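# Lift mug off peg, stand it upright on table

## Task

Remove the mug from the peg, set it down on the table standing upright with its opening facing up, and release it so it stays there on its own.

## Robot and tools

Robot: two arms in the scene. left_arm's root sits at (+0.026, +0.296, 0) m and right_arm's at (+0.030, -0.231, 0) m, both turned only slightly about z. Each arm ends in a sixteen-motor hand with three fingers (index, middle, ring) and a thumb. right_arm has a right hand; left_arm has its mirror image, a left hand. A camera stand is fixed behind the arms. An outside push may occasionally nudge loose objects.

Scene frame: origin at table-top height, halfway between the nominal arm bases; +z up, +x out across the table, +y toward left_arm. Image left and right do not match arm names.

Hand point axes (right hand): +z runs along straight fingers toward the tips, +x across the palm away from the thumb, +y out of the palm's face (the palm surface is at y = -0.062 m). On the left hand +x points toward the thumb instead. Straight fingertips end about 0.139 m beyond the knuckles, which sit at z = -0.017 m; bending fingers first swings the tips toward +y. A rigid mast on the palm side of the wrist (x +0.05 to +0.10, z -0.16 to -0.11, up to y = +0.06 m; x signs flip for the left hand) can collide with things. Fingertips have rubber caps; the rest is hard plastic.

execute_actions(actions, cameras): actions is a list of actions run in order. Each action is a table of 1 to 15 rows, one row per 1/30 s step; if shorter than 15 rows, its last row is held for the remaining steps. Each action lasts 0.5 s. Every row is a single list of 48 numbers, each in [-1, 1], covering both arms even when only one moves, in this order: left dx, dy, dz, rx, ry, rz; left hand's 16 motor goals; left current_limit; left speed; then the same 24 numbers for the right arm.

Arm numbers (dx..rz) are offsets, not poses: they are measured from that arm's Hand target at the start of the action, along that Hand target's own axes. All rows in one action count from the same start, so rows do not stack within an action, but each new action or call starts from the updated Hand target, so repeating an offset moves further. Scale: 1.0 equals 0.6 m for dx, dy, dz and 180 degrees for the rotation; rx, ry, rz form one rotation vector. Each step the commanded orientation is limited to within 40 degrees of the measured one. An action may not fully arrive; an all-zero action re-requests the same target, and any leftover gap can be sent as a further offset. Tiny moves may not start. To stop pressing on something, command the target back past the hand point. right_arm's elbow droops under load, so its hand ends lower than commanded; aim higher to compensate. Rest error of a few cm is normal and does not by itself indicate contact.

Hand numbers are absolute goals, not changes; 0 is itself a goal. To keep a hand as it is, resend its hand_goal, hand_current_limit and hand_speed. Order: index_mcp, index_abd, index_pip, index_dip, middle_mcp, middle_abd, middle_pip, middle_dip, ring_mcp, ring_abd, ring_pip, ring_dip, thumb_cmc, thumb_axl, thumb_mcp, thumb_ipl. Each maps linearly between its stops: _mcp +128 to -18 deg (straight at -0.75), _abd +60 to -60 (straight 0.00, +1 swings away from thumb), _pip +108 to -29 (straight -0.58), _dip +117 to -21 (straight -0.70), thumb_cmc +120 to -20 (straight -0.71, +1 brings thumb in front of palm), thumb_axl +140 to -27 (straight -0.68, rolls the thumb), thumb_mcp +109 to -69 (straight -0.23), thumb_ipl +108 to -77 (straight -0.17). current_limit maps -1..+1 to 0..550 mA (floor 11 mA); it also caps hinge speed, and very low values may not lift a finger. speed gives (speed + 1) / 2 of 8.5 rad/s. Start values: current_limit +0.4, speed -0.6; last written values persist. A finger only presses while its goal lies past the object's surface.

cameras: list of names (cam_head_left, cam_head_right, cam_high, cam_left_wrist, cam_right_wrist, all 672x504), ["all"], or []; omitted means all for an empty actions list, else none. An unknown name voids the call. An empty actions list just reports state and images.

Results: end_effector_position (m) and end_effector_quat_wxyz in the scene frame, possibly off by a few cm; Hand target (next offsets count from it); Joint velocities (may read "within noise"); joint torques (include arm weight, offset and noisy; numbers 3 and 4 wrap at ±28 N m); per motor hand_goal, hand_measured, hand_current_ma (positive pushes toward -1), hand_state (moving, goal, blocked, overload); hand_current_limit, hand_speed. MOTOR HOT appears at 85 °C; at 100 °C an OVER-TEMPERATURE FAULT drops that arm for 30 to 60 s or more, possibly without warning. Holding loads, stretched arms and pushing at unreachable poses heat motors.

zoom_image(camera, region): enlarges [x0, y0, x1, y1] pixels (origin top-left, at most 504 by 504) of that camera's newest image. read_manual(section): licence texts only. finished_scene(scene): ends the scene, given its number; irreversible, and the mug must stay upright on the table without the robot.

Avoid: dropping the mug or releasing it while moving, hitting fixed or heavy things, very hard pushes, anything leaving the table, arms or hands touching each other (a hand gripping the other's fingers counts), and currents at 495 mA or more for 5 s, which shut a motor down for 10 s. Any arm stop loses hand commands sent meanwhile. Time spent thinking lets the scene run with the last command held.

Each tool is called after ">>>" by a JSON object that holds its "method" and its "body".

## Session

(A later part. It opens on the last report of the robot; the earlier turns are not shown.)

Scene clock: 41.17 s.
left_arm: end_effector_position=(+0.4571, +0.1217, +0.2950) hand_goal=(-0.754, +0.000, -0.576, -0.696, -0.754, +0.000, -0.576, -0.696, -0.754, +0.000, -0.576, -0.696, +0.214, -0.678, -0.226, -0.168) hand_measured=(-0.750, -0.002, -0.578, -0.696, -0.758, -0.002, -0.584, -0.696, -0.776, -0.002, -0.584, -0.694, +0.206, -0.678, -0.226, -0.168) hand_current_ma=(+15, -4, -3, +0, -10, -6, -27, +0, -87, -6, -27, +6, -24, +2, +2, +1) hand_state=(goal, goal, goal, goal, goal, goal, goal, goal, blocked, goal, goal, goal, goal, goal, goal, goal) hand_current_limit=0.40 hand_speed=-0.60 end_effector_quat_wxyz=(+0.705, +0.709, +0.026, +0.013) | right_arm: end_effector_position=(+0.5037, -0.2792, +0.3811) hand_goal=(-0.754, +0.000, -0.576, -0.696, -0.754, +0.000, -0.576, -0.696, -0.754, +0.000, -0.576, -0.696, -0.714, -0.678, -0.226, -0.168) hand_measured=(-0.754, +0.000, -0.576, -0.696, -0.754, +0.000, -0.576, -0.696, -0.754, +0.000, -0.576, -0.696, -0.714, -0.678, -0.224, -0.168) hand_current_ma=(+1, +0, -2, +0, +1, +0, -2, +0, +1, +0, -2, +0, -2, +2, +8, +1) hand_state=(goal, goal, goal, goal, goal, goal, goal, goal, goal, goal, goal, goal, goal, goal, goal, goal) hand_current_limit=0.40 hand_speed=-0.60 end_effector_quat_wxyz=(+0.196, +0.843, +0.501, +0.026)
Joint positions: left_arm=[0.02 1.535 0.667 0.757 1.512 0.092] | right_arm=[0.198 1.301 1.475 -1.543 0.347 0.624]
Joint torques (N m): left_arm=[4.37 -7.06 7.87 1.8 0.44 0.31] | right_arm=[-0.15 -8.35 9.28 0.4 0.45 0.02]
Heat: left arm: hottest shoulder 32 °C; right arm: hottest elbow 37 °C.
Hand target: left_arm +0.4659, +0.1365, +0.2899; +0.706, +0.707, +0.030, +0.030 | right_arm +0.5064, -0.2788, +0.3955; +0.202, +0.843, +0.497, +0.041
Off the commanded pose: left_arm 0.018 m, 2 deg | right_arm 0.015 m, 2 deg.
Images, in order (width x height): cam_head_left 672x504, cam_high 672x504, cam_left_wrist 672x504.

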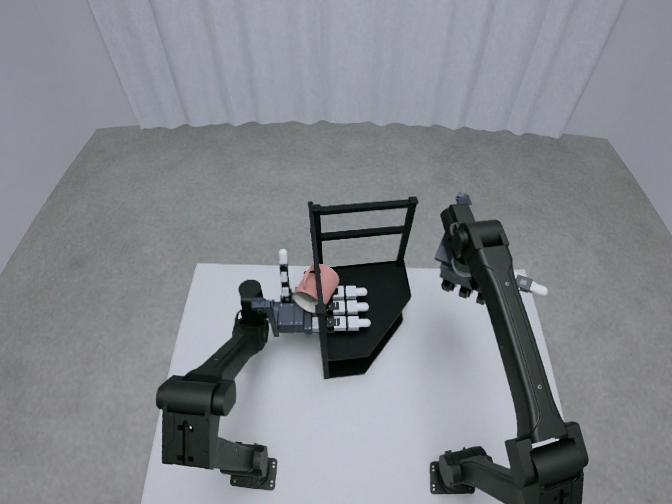

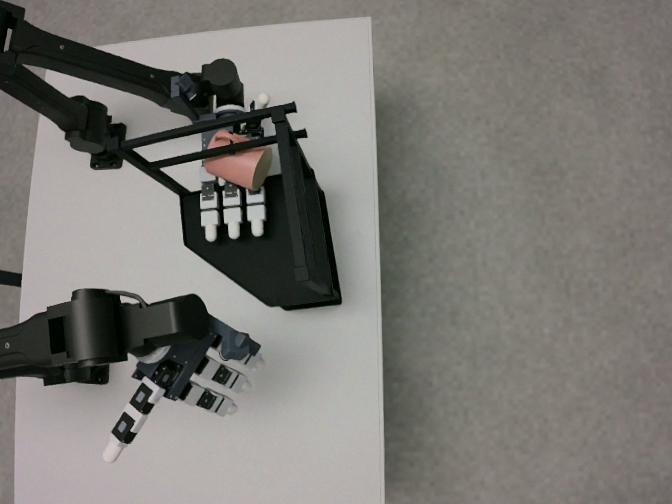

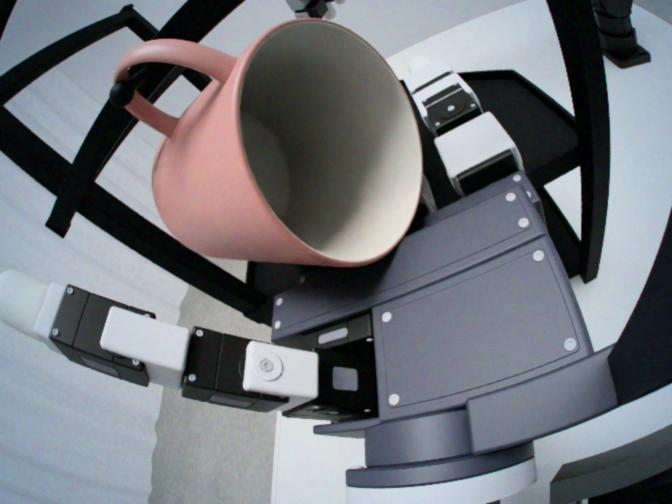

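>>> {"method": "execute_actions", "body": {"actions": [[[0,-0.042,-0.02,0,0,0,-0.754,0,-0.576,-0.696,-0.754,0,-0.576,-0.696,-0.754,0,-0.576,-0.696,0.214,-0.678,-0.226,-0.168,0.4,-0.6,0,0,0,0,0,0,-0.754,0,-0.576,-0.696,-0.754,0,-0.576,-0.696,-0.754,0,-0.576,-0.696,-0.714,-0.678,-0.226,-0.168,0.4,-0.6]]], "cameras": ["cam_head_left","cam_high","cam_left_wrist"]}}

>>> {"method": "zoom_image", "body": {"camera": "cam_head_left", "region": [180, 220, 380, 380]}}

>>> {"method": "zoom_image", "body": {"camera": "cam_high", "region": [130, 40, 310, 220]}}

Scene clock: 42.57 s.
left_arm: end_effector_position=(+0.4542, +0.1324, +0.2935) hand_goal=(-0.754, +0.000, -0.576, -0.696, -0.754, +0.000, -0.576, -0.696, -0.754, +0.000, -0.576, -0.696, +0.214, -0.678, -0.226, -0.168) hand_measured=(-0.754, -0.002, -0.578, -0.696, -0.740, -0.002, -0.584, -0.696, -0.728, -0.002, -0.584, -0.694, +0.206, -0.678, -0.226, -0.168) hand_current_ma=(-1, -2, -3, +0, +55, -6, -26, +0, +105, -6, -27, +6, -24, +2, +2, +1) hand_state=(goal, goal, goal, goal, goal, goal, goal, goal, blocked, goal, goal, goal, goal, goal, goal, goal) hand_current_limit=0.40 hand_speed=-0.60 end_effector_quat_wxyz=(+0.706, +0.708, +0.004, +0.027) | right_arm: end_effector_position=(+0.5037, -0.2792, +0.3811) hand_goal=(-0.754, +0.000, -0.576, -0.696, -0.754, +0.000, -0.576, -0.696, -0.754, +0.000, -0.576, -0.696, -0.714, -0.678, -0.226, -0.168) hand_measured=(-0.754, +0.000, -0.576, -0.696, -0.754, +0.000, -0.576, -0.696, -0.754, +0.000, -0.576, -0.696, -0.714, -0.678, -0.224, -0.168) hand_current_ma=(+1, +0, -2, +0, +1, +0, -2, +0, +1, +0, -2, +0, -2, +2, +8, +1) hand_state=(goal, goal, goal, goal, goal, goal, goal, goal, goal, goal, goal, goal, goal, goal, goal, goal) hand_current_limit=0.40 hand_speed=-0.60 end_effector_quat_wxyz=(+0.196, +0.843, +0.501, +0.026)
Joint positions: left_arm=[0.047 1.56 0.672 0.815 1.551 0.105] | right_arm=[0.198 1.301 1.475 -1.543 0.347 0.624]
Joint torques (N m): left_arm=[4.6 -4.6 5.83 1.42 -0.07 0.49] | right_arm=[-0.03 -9 9.32 0.25 0.53 -0.02]
Heat: left arm: hottest shoulder 32 °C; right arm: hottest elbow 37 °C.
Hand target: left_arm +0.4649, +0.1485, +0.2647; +0.706, +0.707, +0.030, +0.030 | right_arm +0.5064, -0.2788, +0.3955; +0.202, +0.843, +0.497, +0.041
Off the commanded pose: left_arm 0.035 m, 3 deg | right_arm 0.015 m, 2 deg.
Images, in order (width x height): cam_head_left 672x504, cam_high 672x504, cam_left_wrist 672x504.

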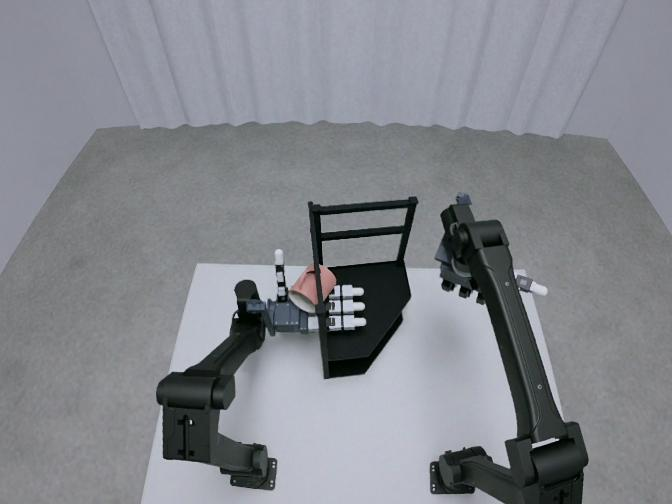

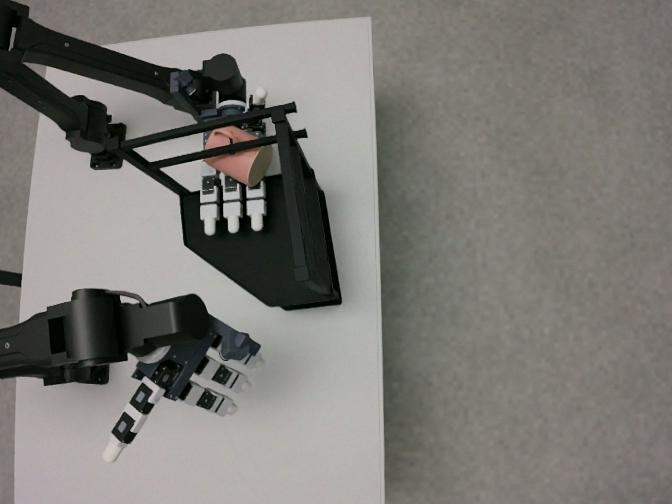

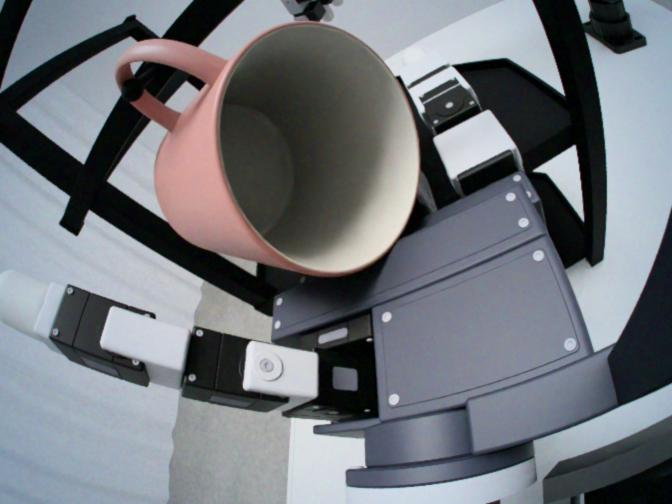

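Scaled by 2.520.

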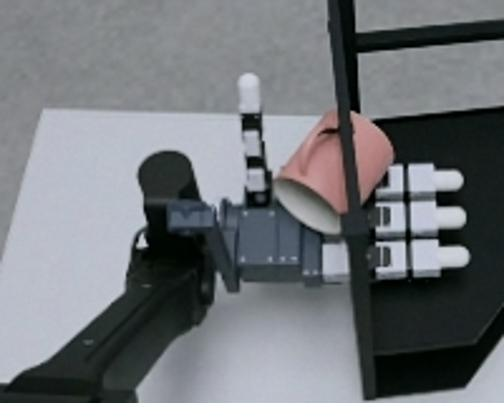

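Scaled by 2.800.

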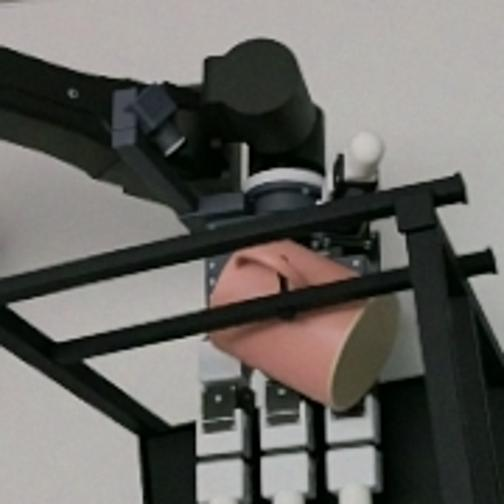

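>>> {"method": "execute_actions", "body": {"actions": [[[-0.015,0.06,0.03,0,0,0,-0.754,0,-0.576,-0.696,-0.754,0,-0.576,-0.696,-0.754,0,-0.576,-0.696,0.5,-0.678,-0.226,-0.168,0.4,-0.6,0,0,0,0,0,0,-0.754,0,-0.576,-0.696,-0.754,0,-0.576,-0.696,-0.754,0,-0.576,-0.696,-0.714,-0.678,-0.226,-0.168,0.4,-0.6]],[[0,0,0,0,0,0,-0.5,0,0.08,-0.26,-0.5,0,0.08,-0.26,-0.5,0,0.08,-0.26,0.5,-0.678,-0.226,-0.168,0.2,-0.7,0,0,0,0,0,0,-0.754,0,-0.576,-0.696,-0.754,0,-0.576,-0.696,-0.754,0,-0.576,-0.696,-0.714,-0.678,-0.226,-0.168,0.4,-0.6]]], "cameras": ["cam_head_left","cam_high","cam_left_wrist"]}}

>>> {"method": "zoom_image", "body": {"camera": "cam_head_left", "region": [180, 220, 380, 380]}}

>>> {"method": "zoom_image", "body": {"camera": "cam_high", "region": [130, 40, 310, 220]}}

Scene clock: 53.83 s.
left_arm: end_effector_position=(+0.4609, +0.1332, +0.2935) hand_goal=(-0.500, +0.000, +0.080, -0.260, -0.500, +0.000, +0.080, -0.260, -0.500, +0.000, +0.080, -0.260, +0.500, -0.678, -0.226, -0.168) hand_measured=(-0.552, -0.002, +0.068, -0.262, -0.522, -0.002, +0.074, -0.262, -0.522, -0.002, +0.074, -0.262, +0.494, -0.678, -0.226, -0.168) hand_current_ma=(-219, -2, -43, -7, -86, -6, -19, -9, -84, -6, -18, -7, -16, +2, +2, +1) hand_state=(blocked, goal, goal, goal, blocked, goal, goal, goal, blocked, goal, goal, goal, goal, goal, goal, goal) hand_current_limit=0.20 hand_speed=-0.70 end_effector_quat_wxyz=(+0.705, +0.707, +0.046, +0.020) | right_arm: end_effector_position=(+0.5037, -0.2792, +0.3811) hand_goal=(-0.754, +0.000, -0.576, -0.696, -0.754, +0.000, -0.576, -0.696, -0.754, +0.000, -0.576, -0.696, -0.714, -0.678, -0.226, -0.168) hand_measured=(-0.754, +0.000, -0.576, -0.696, -0.754, +0.000, -0.576, -0.696, -0.754, +0.000, -0.576, -0.696, -0.714, -0.678, -0.224, -0.168) hand_current_ma=(+1, +0, -2, +0, +1, +0, -2, +0, +1, +0, -2, +0, -2, +2, +8, +1) hand_state=(goal, goal, goal, goal, goal, goal, goal, goal, goal, goal, goal, goal, goal, goal, goal, goal) hand_current_limit=0.40 hand_speed=-0.60 end_effector_quat_wxyz=(+0.196, +0.843, +0.501, +0.026)
Joint positions: left_arm=[0.045 1.537 0.652 0.815 1.499 0.034] | right_arm=[0.198 1.301 1.475 -1.543 0.347 0.624]
Joint torques (N m): left_arm=[0.67 -9.58 7.38 1.8 0.18 0.16] | right_arm=[-0.67 -8.88 9.26 0.21 0.5 0.02]
Heat: left arm: hottest shoulder 32 °C; right arm: hottest elbow 38 °C.
Hand target: left_arm +0.4575, +0.1299, +0.3007; +0.706, +0.707, +0.031, +0.030 | right_arm +0.5064, -0.2788, +0.3955; +0.202, +0.843, +0.497, +0.041
Off the commanded pose: left_arm 0.009 m, 2 deg | right_arm 0.015 m, 2 deg.
Images, in order (width x height): cam_head_left 672x504, cam_high 672x504, cam_left_wrist 672x504.

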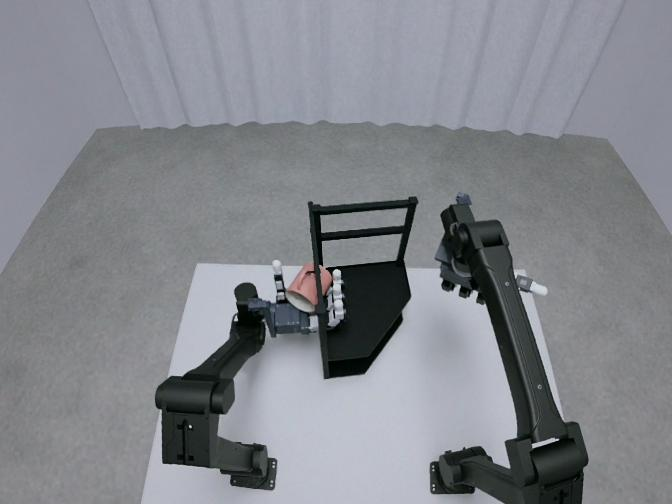

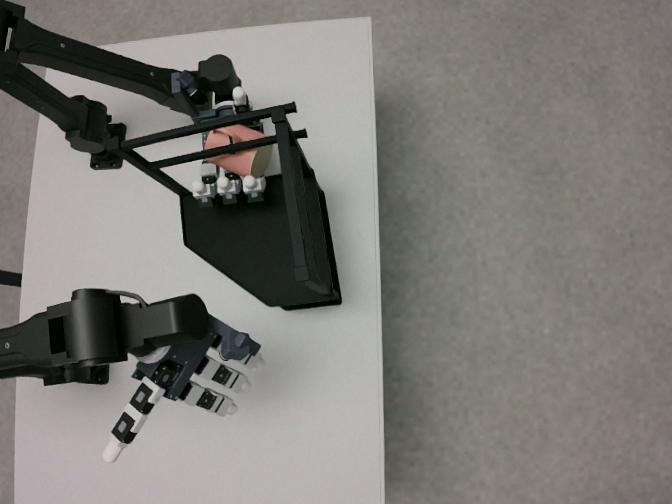

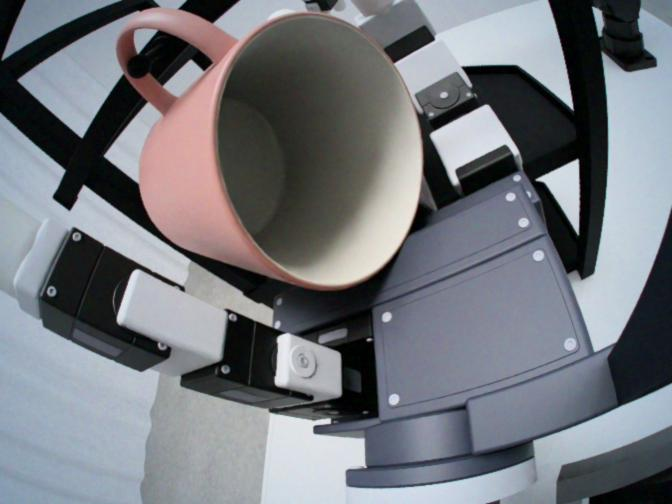

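Scaled by 2.520.

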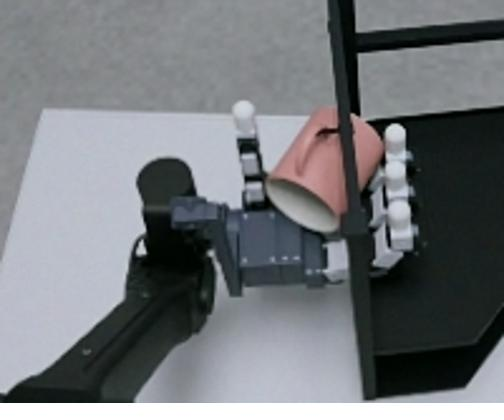

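Scaled by 2.800.

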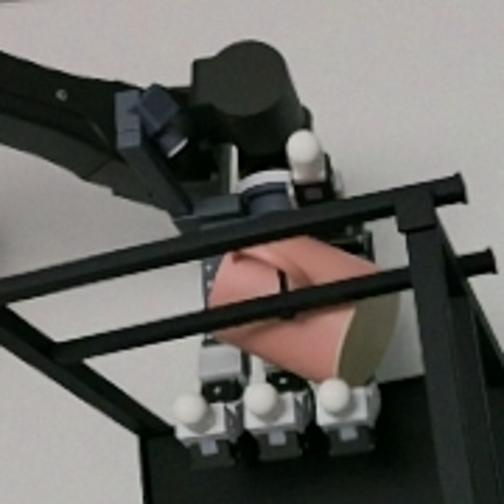

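>>> {"method": "execute_actions", "body": {"actions": [[[0,0,0,0,0,0,-0.4,0,0.25,-0.1,-0.4,0,0.25,-0.1,-0.4,0,0.25,-0.1,0.5,-0.678,0.05,0.05,0.2,-0.7,0,0,0,0,0,0,-0.754,0,-0.576,-0.696,-0.754,0,-0.576,-0.696,-0.754,0,-0.576,-0.696,-0.714,-0.678,-0.226,-0.168,0.4,-0.6]],[[0,0,0,0,0,0,-0.25,0,0.35,0,-0.25,0,0.35,0,-0.25,0,0.35,0,0.5,-0.678,0.15,0.2,0.2,-0.7,0,0,0,0,0,0,-0.754,0,-0.576,-0.696,-0.754,0,-0.576,-0.696,-0.754,0,-0.576,-0.696,-0.714,-0.678,-0.226,-0.168,0.4,-0.6]]], "cameras": ["cam_head_left","cam_high","cam_left_wrist"]}}

>>> {"method": "zoom_image", "body": {"camera": "cam_head_left", "region": [180, 220, 380, 380]}}

>>> {"method": "zoom_image", "body": {"camera": "cam_high", "region": [130, 40, 310, 220]}}

Scene clock: 55.47 s.
left_arm: end_effector_position=(+0.4605, +0.1314, +0.2943) hand_goal=(-0.250, +0.000, +0.350, +0.000, -0.250, +0.000, +0.350, +0.000, -0.250, +0.000, +0.350, +0.000, +0.500, -0.678, +0.150, +0.200) hand_measured=(-0.414, -0.002, +0.270, -0.044, -0.412, +0.002, +0.260, -0.042, -0.266, -0.002, +0.348, -0.002, +0.498, -0.688, -0.014, +0.140) hand_current_ma=(-330, -3, -330, -172, -330, +3, -330, -164, -62, -6, -7, -6, -6, -44, -330, -330) hand_state=(blocked, goal, blocked, blocked, blocked, goal, blocked, blocked, goal, goal, goal, goal, goal, goal, blocked, blocked) hand_current_limit=0.20 hand_speed=-0.70 end_effector_quat_wxyz=(+0.705, +0.707, +0.046, +0.018) | right_arm: end_effector_position=(+0.5037, -0.2792, +0.3811) hand_goal=(-0.754, +0.000, -0.576, -0.696, -0.754, +0.000, -0.576, -0.696, -0.754, +0.000, -0.576, -0.696, -0.714, -0.678, -0.226, -0.168) hand_measured=(-0.754, +0.000, -0.576, -0.696, -0.754, +0.000, -0.576, -0.696, -0.754, +0.000, -0.576, -0.696, -0.714, -0.678, -0.224, -0.168) hand_current_ma=(+1, +0, -2, +0, +1, +0, -2, +0, +1, +0, -2, +0, -2, +2, +8, +1) hand_state=(goal, goal, goal, goal, goal, goal, goal, goal, goal, goal, goal, goal, goal, goal, goal, goal) hand_current_limit=0.40 hand_speed=-0.60 end_effector_quat_wxyz=(+0.196, +0.843, +0.501, +0.026)
Joint positions: left_arm=[0.041 1.535 0.652 0.815 1.498 0.029] | right_arm=[0.198 1.301 1.475 -1.543 0.347 0.624]
Joint torques (N m): left_arm=[1.44 -9.29 7.42 1.85 0.26 0.21] | right_arm=[-0.44 -9 9.26 0.39 0.49 0.04]
Heat: left arm: hottest shoulder 32 °C; right arm: hottest elbow 38 °C.
Hand target: left_arm +0.4575, +0.1299, +0.3007; +0.706, +0.707, +0.031, +0.030 | right_arm +0.5064, -0.2788, +0.3955; +0.202, +0.843, +0.497, +0.041
Off the commanded pose: left_arm 0.007 m, 2 deg | right_arm 0.015 m, 2 deg.
Images, in order (width x height): cam_head_left 672x504, cam_high 672x504, cam_left_wrist 672x504.

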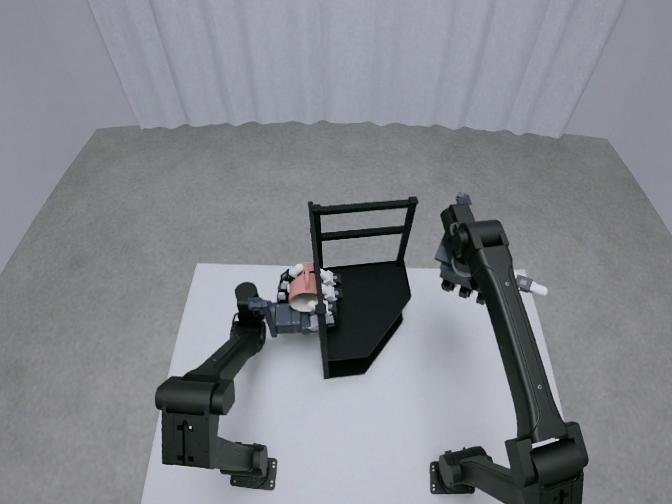

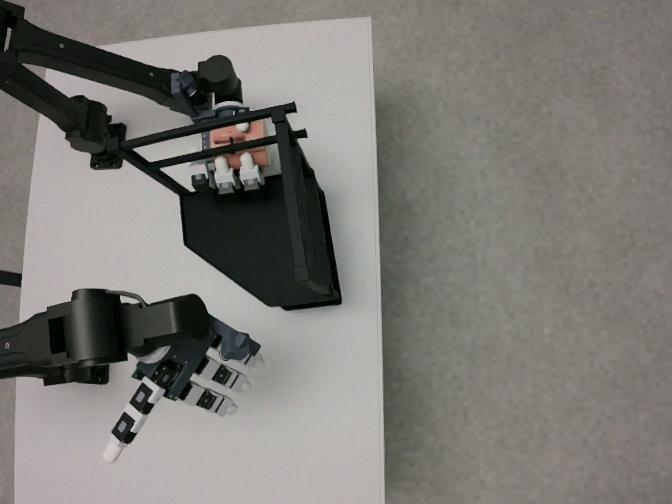

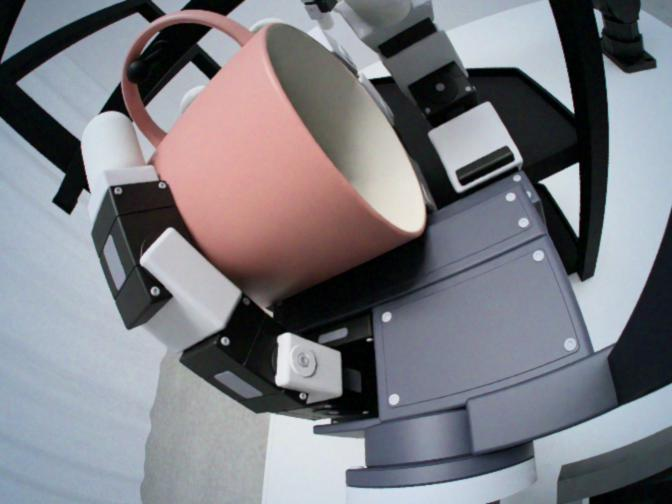

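Scaled by 2.520.

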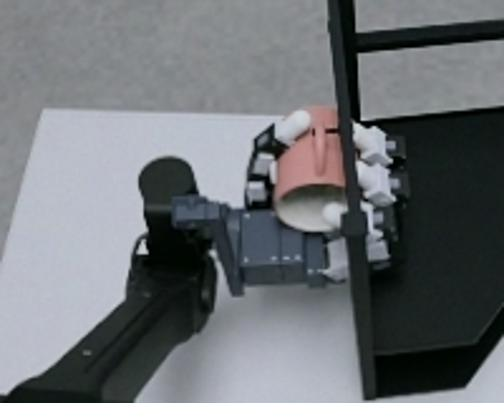

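Scaled by 2.800.

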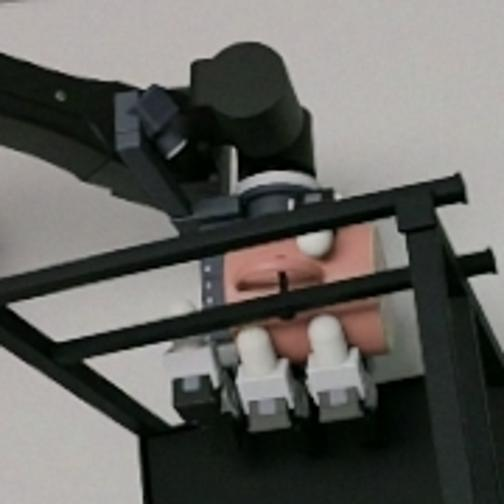

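>>> {"method": "execute_actions", "body": {"actions": [[[0,0.02,0,0,0,0,-0.25,0,0.35,0,-0.25,0,0.35,0,-0.25,0,0.35,0,0.5,-0.678,0.15,0.2,0.35,-0.7,0,0,0,0,0,0,-0.754,0,-0.576,-0.696,-0.754,0,-0.576,-0.696,-0.754,0,-0.576,-0.696,-0.714,-0.678,-0.226,-0.168,0.4,-0.6]]], "cameras": ["cam_head_left","cam_high","cam_left_wrist"]}}

>>> {"method": "zoom_image", "body": {"camera": "cam_head_left", "region": [260, 240, 360, 330]}}

>>> {"method": "zoom_image", "body": {"camera": "cam_high", "region": [180, 100, 290, 200]}}

Scene clock: 57.03 s.
left_arm: end_effector_position=(+0.4609, +0.1314, +0.2967) hand_goal=(-0.250, +0.000, +0.350, +0.000, -0.250, +0.000, +0.350, +0.000, -0.250, +0.000, +0.350, +0.000, +0.500, -0.678, +0.150, +0.200) hand_measured=(-0.414, +0.002, +0.272, -0.044, -0.412, +0.004, +0.266, -0.042, -0.266, -0.002, +0.348, -0.002, +0.498, -0.688, -0.016, +0.144) hand_current_ma=(-371, +3, -324, -172, -371, +10, -361, -164, -62, -6, -7, -6, -6, -44, -371, -311) hand_state=(blocked, goal, blocked, blocked, blocked, goal, blocked, blocked, goal, goal, goal, goal, goal, goal, blocked, blocked) hand_current_limit=0.35 hand_speed=-0.70 end_effector_quat_wxyz=(+0.705, +0.707, +0.050, +0.013) | right_arm: end_effector_position=(+0.5037, -0.2792, +0.3811) hand_goal=(-0.754, +0.000, -0.576, -0.696, -0.754, +0.000, -0.576, -0.696, -0.754, +0.000, -0.576, -0.696, -0.714, -0.678, -0.226, -0.168) hand_measured=(-0.754, +0.000, -0.576, -0.696, -0.754, +0.000, -0.576, -0.696, -0.754, +0.000, -0.576, -0.696, -0.714, -0.678, -0.224, -0.168) hand_current_ma=(+1, +0, -2, +0, +1, +0, -2, +0, +1, +0, -2, +0, -2, +2, +8, +1) hand_state=(goal, goal, goal, goal, goal, goal, goal, goal, goal, goal, goal, goal, goal, goal, goal, goal) hand_current_limit=0.40 hand_speed=-0.60 end_effector_quat_wxyz=(+0.196, +0.843, +0.501, +0.026)
Joint positions: left_arm=[0.04 1.528 0.652 0.815 1.498 0.008] | right_arm=[0.198 1.301 1.475 -1.543 0.347 0.624]
Joint torques (N m): left_arm=[1.32 -10.29 8.03 1.51 0.2 0.24] | right_arm=[-0.21 -8.47 9.28 0.27 0.49 0.03]
Heat: left arm: hottest shoulder 32 °C; right arm: hottest elbow 38 °C.
Hand target: left_arm +0.4575, +0.1298, +0.3127; +0.706, +0.707, +0.031, +0.030 | right_arm +0.5064, -0.2788, +0.3955; +0.202, +0.843, +0.497, +0.041
Off the commanded pose: left_arm 0.016 m, 3 deg | right_arm 0.015 m, 2 deg.
Images, in order (width x height): cam_head_left 672x504, cam_high 672x504, cam_left_wrist 672x504.

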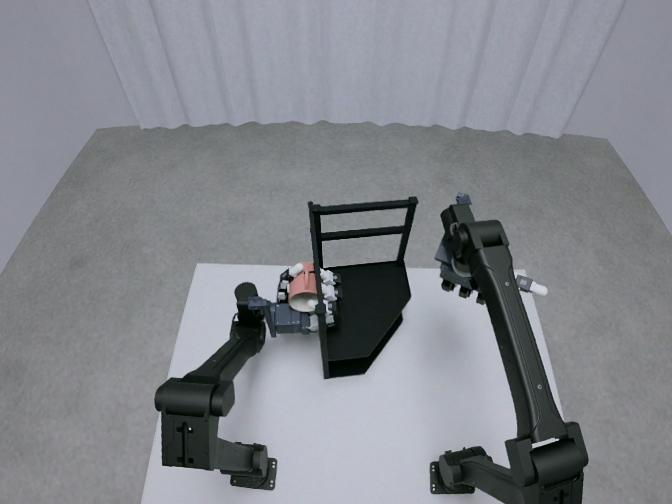

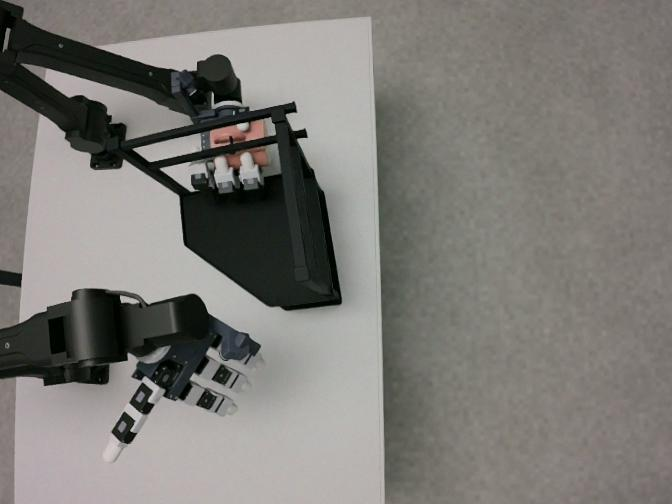

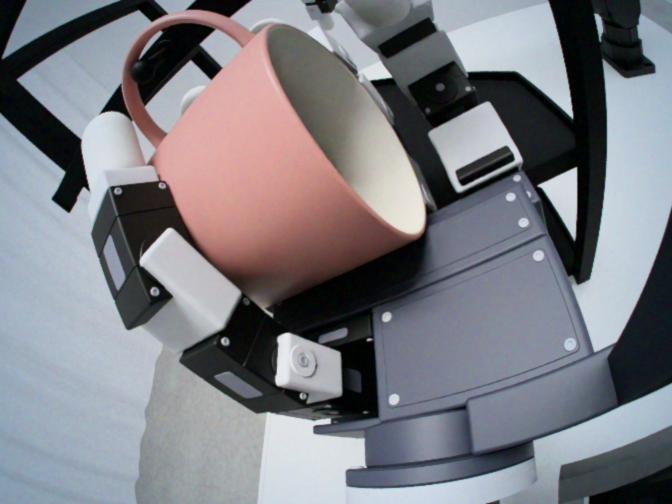

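Scaled by 5.040.

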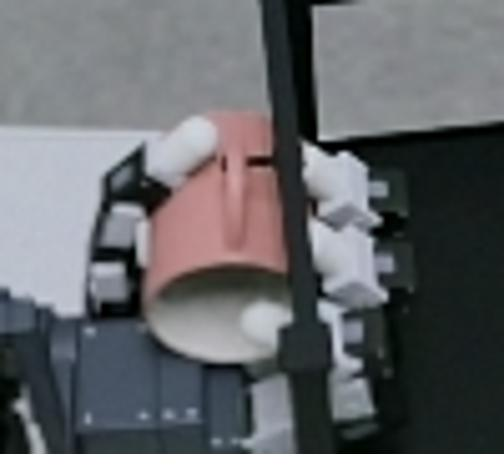

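Scaled by 4.582.

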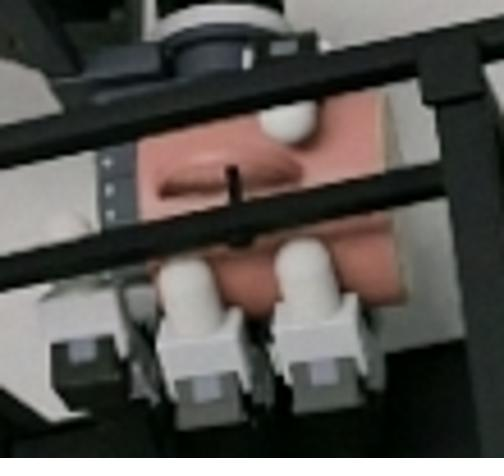

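>>> {"method": "execute_actions", "body": {"actions": [[[0.0016,0.0042,-0.042,0,0.0167,0,-0.25,0,0.35,0,-0.25,0,0.35,0,-0.25,0,0.35,0,0.5,-0.678,0.15,0.2,0.35,-0.7,0,0,0,0,0,0,-0.754,0,-0.576,-0.696,-0.754,0,-0.576,-0.696,-0.754,0,-0.576,-0.696,-0.714,-0.678,-0.226,-0.168,0.4,-0.6]],[[0.0016,0.0042,-0.042,0,0.0167,0,-0.25,0,0.35,0,-0.25,0,0.35,0,-0.25,0,0.35,0,0.5,-0.678,0.15,0.2,0.35,-0.7,0,0,0,0,0,0,-0.754,0,-0.576,-0.696,-0.754,0,-0.576,-0.696,-0.754,0,-0.576,-0.696,-0.714,-0.678,-0.226,-0.168,0.4,-0.6]]], "cameras": ["cam_head_left","cam_high","cam_left_wrist"]}}

>>> {"method": "zoom_image", "body": {"camera": "cam_head_left", "region": [260, 240, 360, 330]}}

>>> {"method": "zoom_image", "body": {"camera": "cam_high", "region": [180, 100, 290, 200]}}

Scene clock: 59.03 s.
left_arm: end_effector_position=(+0.4569, +0.1783, +0.3053) hand_goal=(-0.250, +0.000, +0.350, +0.000, -0.250, +0.000, +0.350, +0.000, -0.250, +0.000, +0.350, +0.000, +0.500, -0.678, +0.150, +0.200) hand_measured=(-0.414, +0.002, +0.274, -0.044, -0.412, +0.004, +0.266, -0.042, -0.266, -0.002, +0.348, -0.002, +0.498, -0.688, -0.016, +0.146) hand_current_ma=(-371, +4, -323, -172, -371, +11, -360, -164, -59, -6, -7, -6, -6, -44, -371, -309) hand_state=(blocked, goal, blocked, blocked, blocked, goal, blocked, blocked, goal, goal, goal, goal, goal, goal, blocked, blocked) hand_current_limit=0.35 hand_speed=-0.70 end_effector_quat_wxyz=(+0.704, +0.703, +0.081, +0.054) | right_arm: end_effector_position=(+0.5037, -0.2792, +0.3811) hand_goal=(-0.754, +0.000, -0.576, -0.696, -0.754, +0.000, -0.576, -0.696, -0.754, +0.000, -0.576, -0.696, -0.714, -0.678, -0.226, -0.168) hand_measured=(-0.754, +0.000, -0.576, -0.696, -0.754, +0.000, -0.576, -0.696, -0.754, +0.000, -0.576, -0.696, -0.714, -0.678, -0.224, -0.168) hand_current_ma=(+1, +0, -2, +0, +1, +0, -2, +0, +1, +0, -2, +0, -2, +2, +8, +1) hand_state=(goal, goal, goal, goal, goal, goal, goal, goal, goal, goal, goal, goal, goal, goal, goal, goal) hand_current_limit=0.40 hand_speed=-0.60 end_effector_quat_wxyz=(+0.196, +0.843, +0.501, +0.026)
Joint positions: left_arm=[0.153 1.47 0.612 0.815 1.509 0.005] | right_arm=[0.198 1.301 1.475 -1.543 0.347 0.624]
Joint torques (N m): left_arm=[2.08 -9.82 8.01 1.17 0.42 0.2] | right_arm=[-0.56 -9.58 9.16 0.32 0.52 0]
Heat: left arm: hottest shoulder 32 °C; right arm: hottest elbow 38 °C.
Hand target: left_arm +0.4538, +0.1801, +0.3177; +0.703, +0.704, +0.068, +0.067 | right_arm +0.5064, -0.2788, +0.3955; +0.202, +0.843, +0.497, +0.041
Off the commanded pose: left_arm 0.013 m, 2 deg | right_arm 0.015 m, 2 deg.
Images, in order (width x height): cam_head_left 672x504, cam_high 672x504, cam_left_wrist 672x504.

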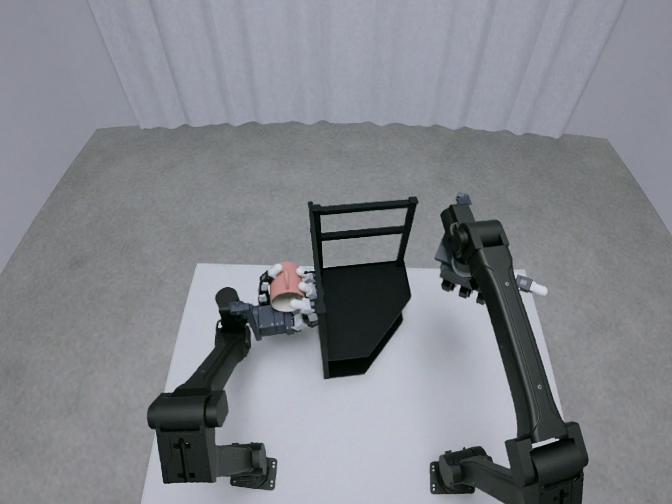

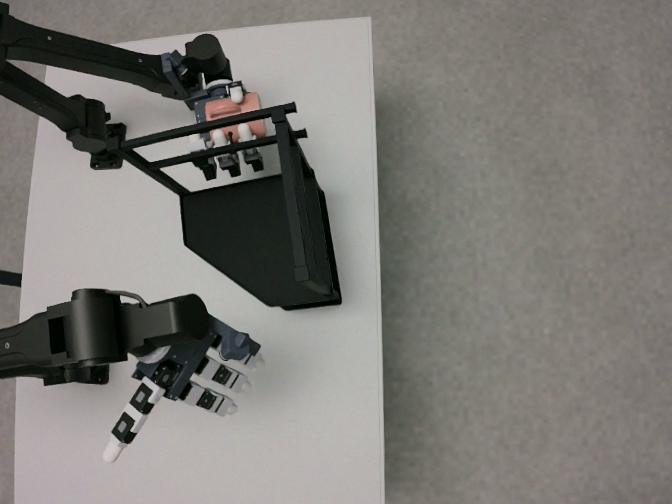

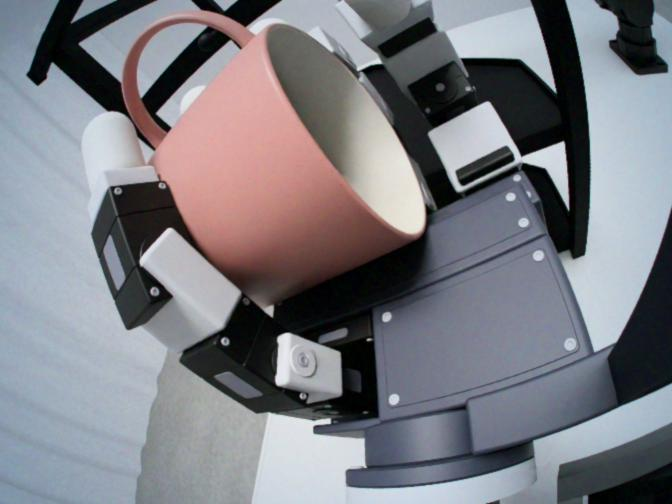

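Scaled by 5.040.

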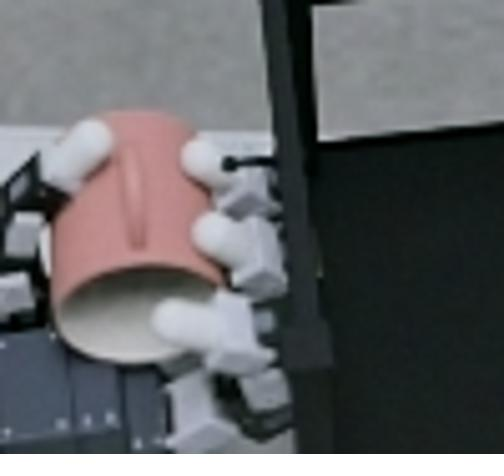

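Scaled by 4.582.

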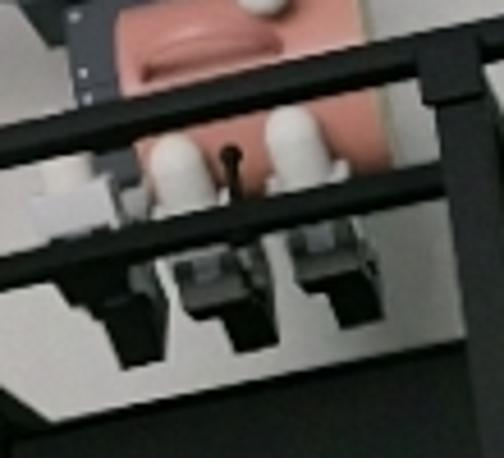

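>>> {"method": "execute_actions", "body": {"actions": [[[-0.0032,-0.0053,-0.1195,0,0.0667,0,-0.25,0,0.35,0,-0.25,0,0.35,0,-0.25,0,0.35,0,0.5,-0.678,0.15,0.2,0.5,-0.7,0,0,0,0,0,0,-0.754,0,-0.576,-0.696,-0.754,0,-0.576,-0.696,-0.754,0,-0.576,-0.696,-0.714,-0.678,-0.226,-0.168,0.4,-0.6]],[[0.0658,-0.0713,0,0,0,-0.1667,-0.25,0,0.35,0,-0.25,0,0.35,0,-0.25,0,0.35,0,0.5,-0.678,0.15,0.2,0.5,-0.7,0,0,0,0,0,0,-0.754,0,-0.576,-0.696,-0.754,0,-0.576,-0.696,-0.754,0,-0.576,-0.696,-0.714,-0.678,-0.226,-0.168,0.4,-0.6]],[[0.0907,-0.0812,0,0,0,-0.1667,-0.25,0,0.35,0,-0.25,0,0.35,0,-0.25,0,0.35,0,0.5,-0.678,0.15,0.2,0.5,-0.7,0,0,0,0,0,0,-0.754,0,-0.576,-0.696,-0.754,0,-0.576,-0.696,-0.754,0,-0.576,-0.696,-0.714,-0.678,-0.226,-0.168,0.4,-0.6]],[[0.109,-0.063,0,0,0,-0.1667,-0.25,0,0.35,0,-0.25,0,0.35,0,-0.25,0,0.35,0,0.5,-0.678,0.15,0.2,0.5,-0.7,0,0,0,0,0,0,-0.754,0,-0.576,-0.696,-0.754,0,-0.576,-0.696,-0.754,0,-0.576,-0.696,-0.714,-0.678,-0.226,-0.168,0.4,-0.6]]], "cameras": ["cam_head_left","cam_high","cam_left_wrist"]}}

>>> {"method": "zoom_image", "body": {"camera": "cam_head_left", "region": [220, 240, 340, 360]}}

>>> {"method": "zoom_image", "body": {"camera": "cam_high", "region": [180, 60, 320, 200]}}

Scene clock: 63.00 s.
left_arm: end_effector_position=(+0.4771, +0.2656, +0.1052) hand_goal=(-0.250, +0.000, +0.350, +0.000, -0.250, +0.000, +0.350, +0.000, -0.250, +0.000, +0.350, +0.000, +0.500, -0.678, +0.150, +0.200) hand_measured=(-0.404, +0.002, +0.274, -0.044, -0.388, +0.002, +0.272, -0.038, -0.252, -0.002, +0.348, -0.002, +0.478, -0.692, -0.022, +0.146) hand_current_ma=(-413, +5, -319, -172, -413, +2, -330, -150, -7, -6, -6, -6, -85, -61, -413, -307) hand_state=(blocked, goal, blocked, blocked, blocked, goal, blocked, blocked, goal, goal, goal, goal, blocked, goal, blocked, blocked) hand_current_limit=0.50 hand_speed=-0.70 end_effector_quat_wxyz=(+0.553, +0.385, +0.610, -0.416) | right_arm: end_effector_position=(+0.5037, -0.2792, +0.3811) hand_goal=(-0.754, +0.000, -0.576, -0.696, -0.754, +0.000, -0.576, -0.696, -0.754, +0.000, -0.576, -0.696, -0.714, -0.678, -0.226, -0.168) hand_measured=(-0.754, +0.000, -0.576, -0.696, -0.754, +0.000, -0.576, -0.696, -0.754, +0.000, -0.576, -0.696, -0.714, -0.678, -0.224, -0.168) hand_current_ma=(+1, +0, -2, +0, +1, +0, -2, +0, +1, +0, -2, +0, -2, +2, +8, +1) hand_state=(goal, goal, goal, goal, goal, goal, goal, goal, goal, goal, goal, goal, goal, goal, goal, goal) hand_current_limit=0.40 hand_speed=-0.60 end_effector_quat_wxyz=(+0.196, +0.843, +0.501, +0.026)
Joint positions: left_arm=[0.338 1.512 0.505 0.306 1.508 -0.952] | right_arm=[0.198 1.301 1.475 -1.543 0.347 0.624]
Joint torques (N m): left_arm=[2.08 -7.59 9.54 2.33 1.56 0.51] | right_arm=[-0.21 -8.53 9.05 0.17 0.47 -0.01]
Heat: left arm: hottest shoulder 32 °C; right arm: hottest elbow 39 °C.
Hand target: left_arm +0.4955, +0.2746, +0.1271; +0.589, +0.391, +0.590, -0.390 | right_arm +0.5064, -0.2788, +0.3955; +0.202, +0.843, +0.497, +0.041
Off the commanded pose: left_arm 0.030 m, 6 deg | right_arm 0.015 m, 2 deg.
Images, in order (width x height): cam_head_left 672x504, cam_high 672x504, cam_left_wrist 672x504.

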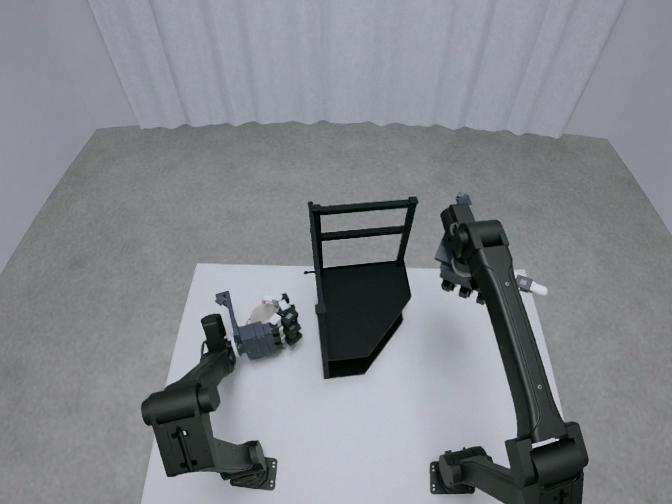

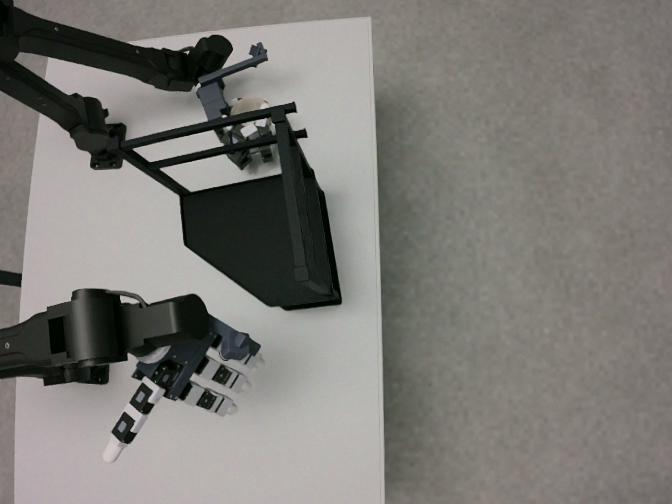

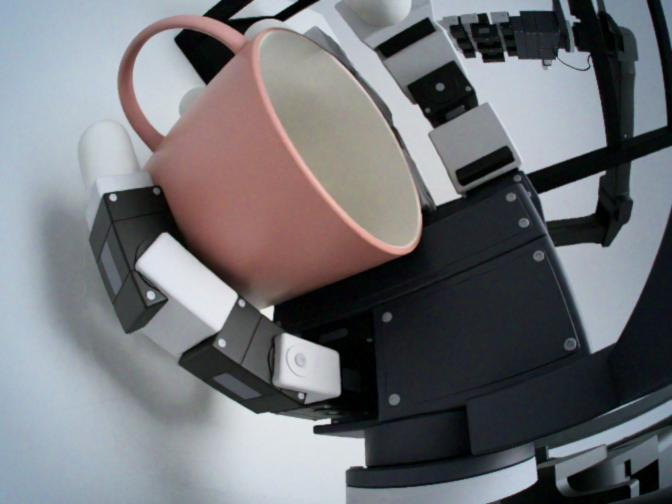

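Scaled by 4.200.

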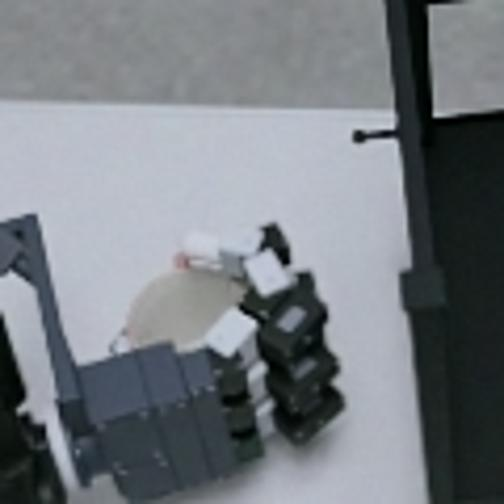

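Scaled by 3.600.

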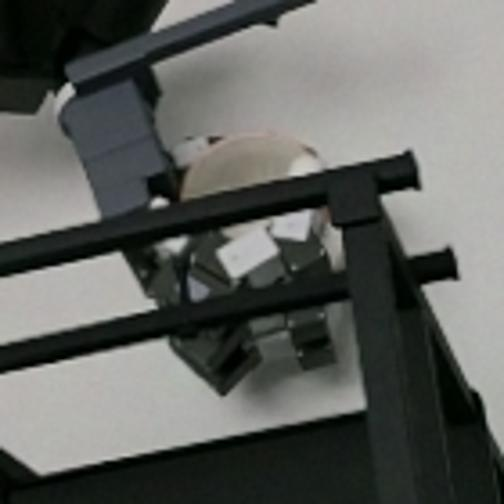

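>>> {"method": "execute_actions", "body": {"actions": [[[0,0,0,0,0,0,-0.25,0,0.35,0,-0.25,0,0.35,0,-0.25,0,0.35,0,0.5,-0.678,0.15,0.2,0.5,-0.7,0,0,0,0,0,0,-0.754,0,-0.576,-0.696,-0.754,0,-0.576,-0.696,-0.754,0,-0.576,-0.696,-0.714,-0.678,-0.226,-0.168,0.4,-0.6]]]}}

Scene clock: 64.43 s.
left_arm: end_effector_position=(+0.4846, +0.2683, +0.1149) hand_goal=(-0.250, +0.000, +0.350, +0.000, -0.250, +0.000, +0.350, +0.000, -0.250, +0.000, +0.350, +0.000, +0.500, -0.678, +0.150, +0.200) hand_measured=(-0.404, +0.002, +0.274, -0.044, -0.388, +0.002, +0.272, -0.038, -0.252, -0.002, +0.348, -0.002, +0.478, -0.692, -0.022, +0.146) hand_current_ma=(-412, +5, -319, -172, -412, +2, -330, -150, -7, -6, -6, -6, -85, -61, -413, -307) hand_state=(blocked, goal, blocked, blocked, blocked, goal, blocked, blocked, goal, goal, goal, goal, blocked, goal, blocked, blocked) hand_current_limit=0.50 hand_speed=-0.70 end_effector_quat_wxyz=(+0.561, +0.389, +0.605, -0.410) | right_arm: end_effector_position=(+0.5037, -0.2792, +0.3811) hand_goal=(-0.754, +0.000, -0.576, -0.696, -0.754, +0.000, -0.576, -0.696, -0.754, +0.000, -0.576, -0.696, -0.714, -0.678, -0.226, -0.168) hand_measured=(-0.754, +0.000, -0.576, -0.696, -0.754, +0.000, -0.576, -0.696, -0.754, +0.000, -0.576, -0.696, -0.714, -0.678, -0.224, -0.168) hand_current_ma=(+1, +0, -2, +0, +1, +0, -2, +0, +1, +0, -2, +0, -2, +2, +8, +1) hand_state=(goal, goal, goal, goal, goal, goal, goal, goal, goal, goal, goal, goal, goal, goal, goal, goal) hand_current_limit=0.40 hand_speed=-0.60 end_effector_quat_wxyz=(+0.196, +0.843, +0.501, +0.026)
Joint positions: left_arm=[0.338 1.518 0.505 0.45 1.507 -1.068] | right_arm=[0.198 1.301 1.475 -1.543 0.347 0.624]
Joint torques (N m): left_arm=[2.2 -7.47 7.86 2.3 1.02 0.51] | right_arm=[-0.32 -9.11 9.24 0.14 0.49 0.04]
Heat: left arm: hottest shoulder 32 °C; right arm: hottest elbow 39 °C.
Hand target: left_arm +0.4955, +0.2746, +0.1270; +0.589, +0.391, +0.590, -0.390 | right_arm +0.5064, -0.2788, +0.3955; +0.202, +0.843, +0.497, +0.041
Off the commanded pose: left_arm 0.018 m, 4 deg | right_arm 0.015 m, 2 deg.

>>> {"method": "execute_actions", "body": {"actions": [[[0.05,0,0,0,0,0,-0.25,0,0.35,0,-0.25,0,0.35,0,-0.25,0,0.35,0,0.5,-0.678,0.15,0.2,0.5,-0.7,0,0,0,0,0,0,-0.754,0,-0.576,-0.696,-0.754,0,-0.576,-0.696,-0.754,0,-0.576,-0.696,-0.714,-0.678,-0.226,-0.168,0.4,-0.6]],[[0,0,0,0,0,0,-0.25,0,0.35,0,-0.25,0,0.35,0,-0.25,0,0.35,0,0.5,-0.678,0.15,0.2,0.5,-0.7,0,0,0,0,0,0,-0.754,0,-0.576,-0.696,-0.754,0,-0.576,-0.696,-0.754,0,-0.576,-0.696,-0.714,-0.678,-0.226,-0.168,0.4,-0.6]]], "cameras": ["cam_left_wrist","cam_head_left"]}}

Scene clock: 66.43 s.
left_arm: end_effector_position=(+0.4915, +0.2714, +0.0908) hand_goal=(-0.250, +0.000, +0.350, +0.000, -0.250, +0.000, +0.350, +0.000, -0.250, +0.000, +0.350, +0.000, +0.500, -0.678, +0.150, +0.200) hand_measured=(-0.404, +0.002, +0.274, -0.044, -0.388, +0.002, +0.272, -0.038, -0.252, -0.002, +0.348, -0.002, +0.478, -0.692, -0.022, +0.146) hand_current_ma=(-413, +5, -319, -172, -413, +2, -330, -150, -7, -6, -6, -6, -86, -61, -413, -307) hand_state=(blocked, goal, blocked, blocked, blocked, goal, blocked, blocked, goal, goal, goal, goal, blocked, goal, blocked, blocked) hand_current_limit=0.50 hand_speed=-0.70 end_effector_quat_wxyz=(+0.568, +0.390, +0.603, -0.403) | right_arm: end_effector_position=(+0.5037, -0.2792, +0.3811) hand_goal=(-0.754, +0.000, -0.576, -0.696, -0.754, +0.000, -0.576, -0.696, -0.754, +0.000, -0.576, -0.696, -0.714, -0.678, -0.226, -0.168) hand_measured=(-0.754, +0.000, -0.576, -0.696, -0.754, +0.000, -0.576, -0.696, -0.754, +0.000, -0.576, -0.696, -0.714, -0.678, -0.224, -0.168) hand_current_ma=(+1, +0, -2, +0, +1, +0, -2, +0, +1, +0, -2, +0, -2, +2, +8, +1) hand_state=(goal, goal, goal, goal, goal, goal, goal, goal, goal, goal, goal, goal, goal, goal, goal, goal) hand_current_limit=0.40 hand_speed=-0.60 end_effector_quat_wxyz=(+0.196, +0.843, +0.501, +0.026)
Joint positions: left_arm=[0.338 1.646 0.492 0.719 1.5 -1.181] | right_arm=[0.198 1.301 1.475 -1.543 0.347 0.624]
Joint torques (N m): left_arm=[1.49 -8.06 5.41 2.55 0.78 0.57] | right_arm=[-0.5 -8.94 9.21 0.23 0.48 -0.03]
Heat: left arm: hottest shoulder 32 °C; right arm: hottest elbow 39 °C.
Hand target: left_arm +0.4954, +0.2746, +0.0969; +0.589, +0.391, +0.590, -0.390 | right_arm +0.5064, -0.2788, +0.3955; +0.202, +0.843, +0.497, +0.041
Off the commanded pose: left_arm 0.008 m, 3 deg | right_arm 0.015 m, 2 deg.
Images, in order (width x height): cam_head_left 672x504, cam_left_wrist 672x504.

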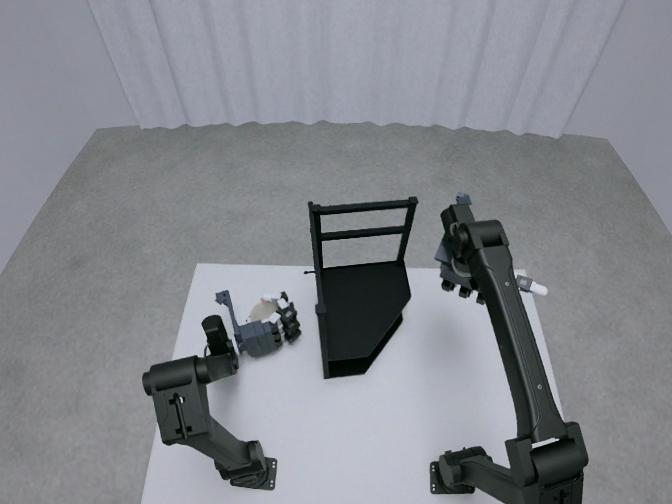

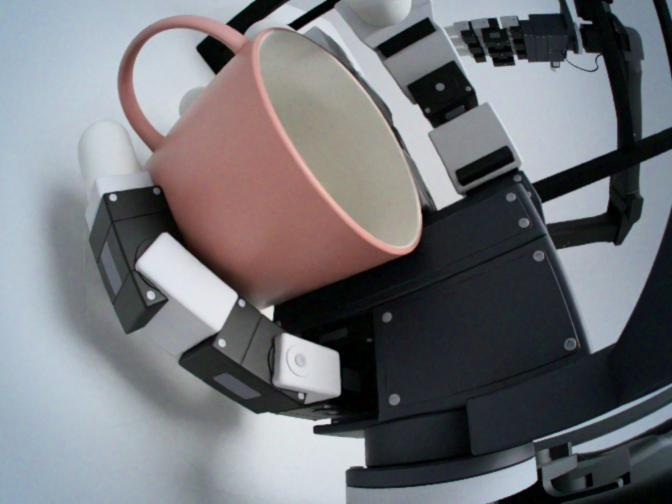

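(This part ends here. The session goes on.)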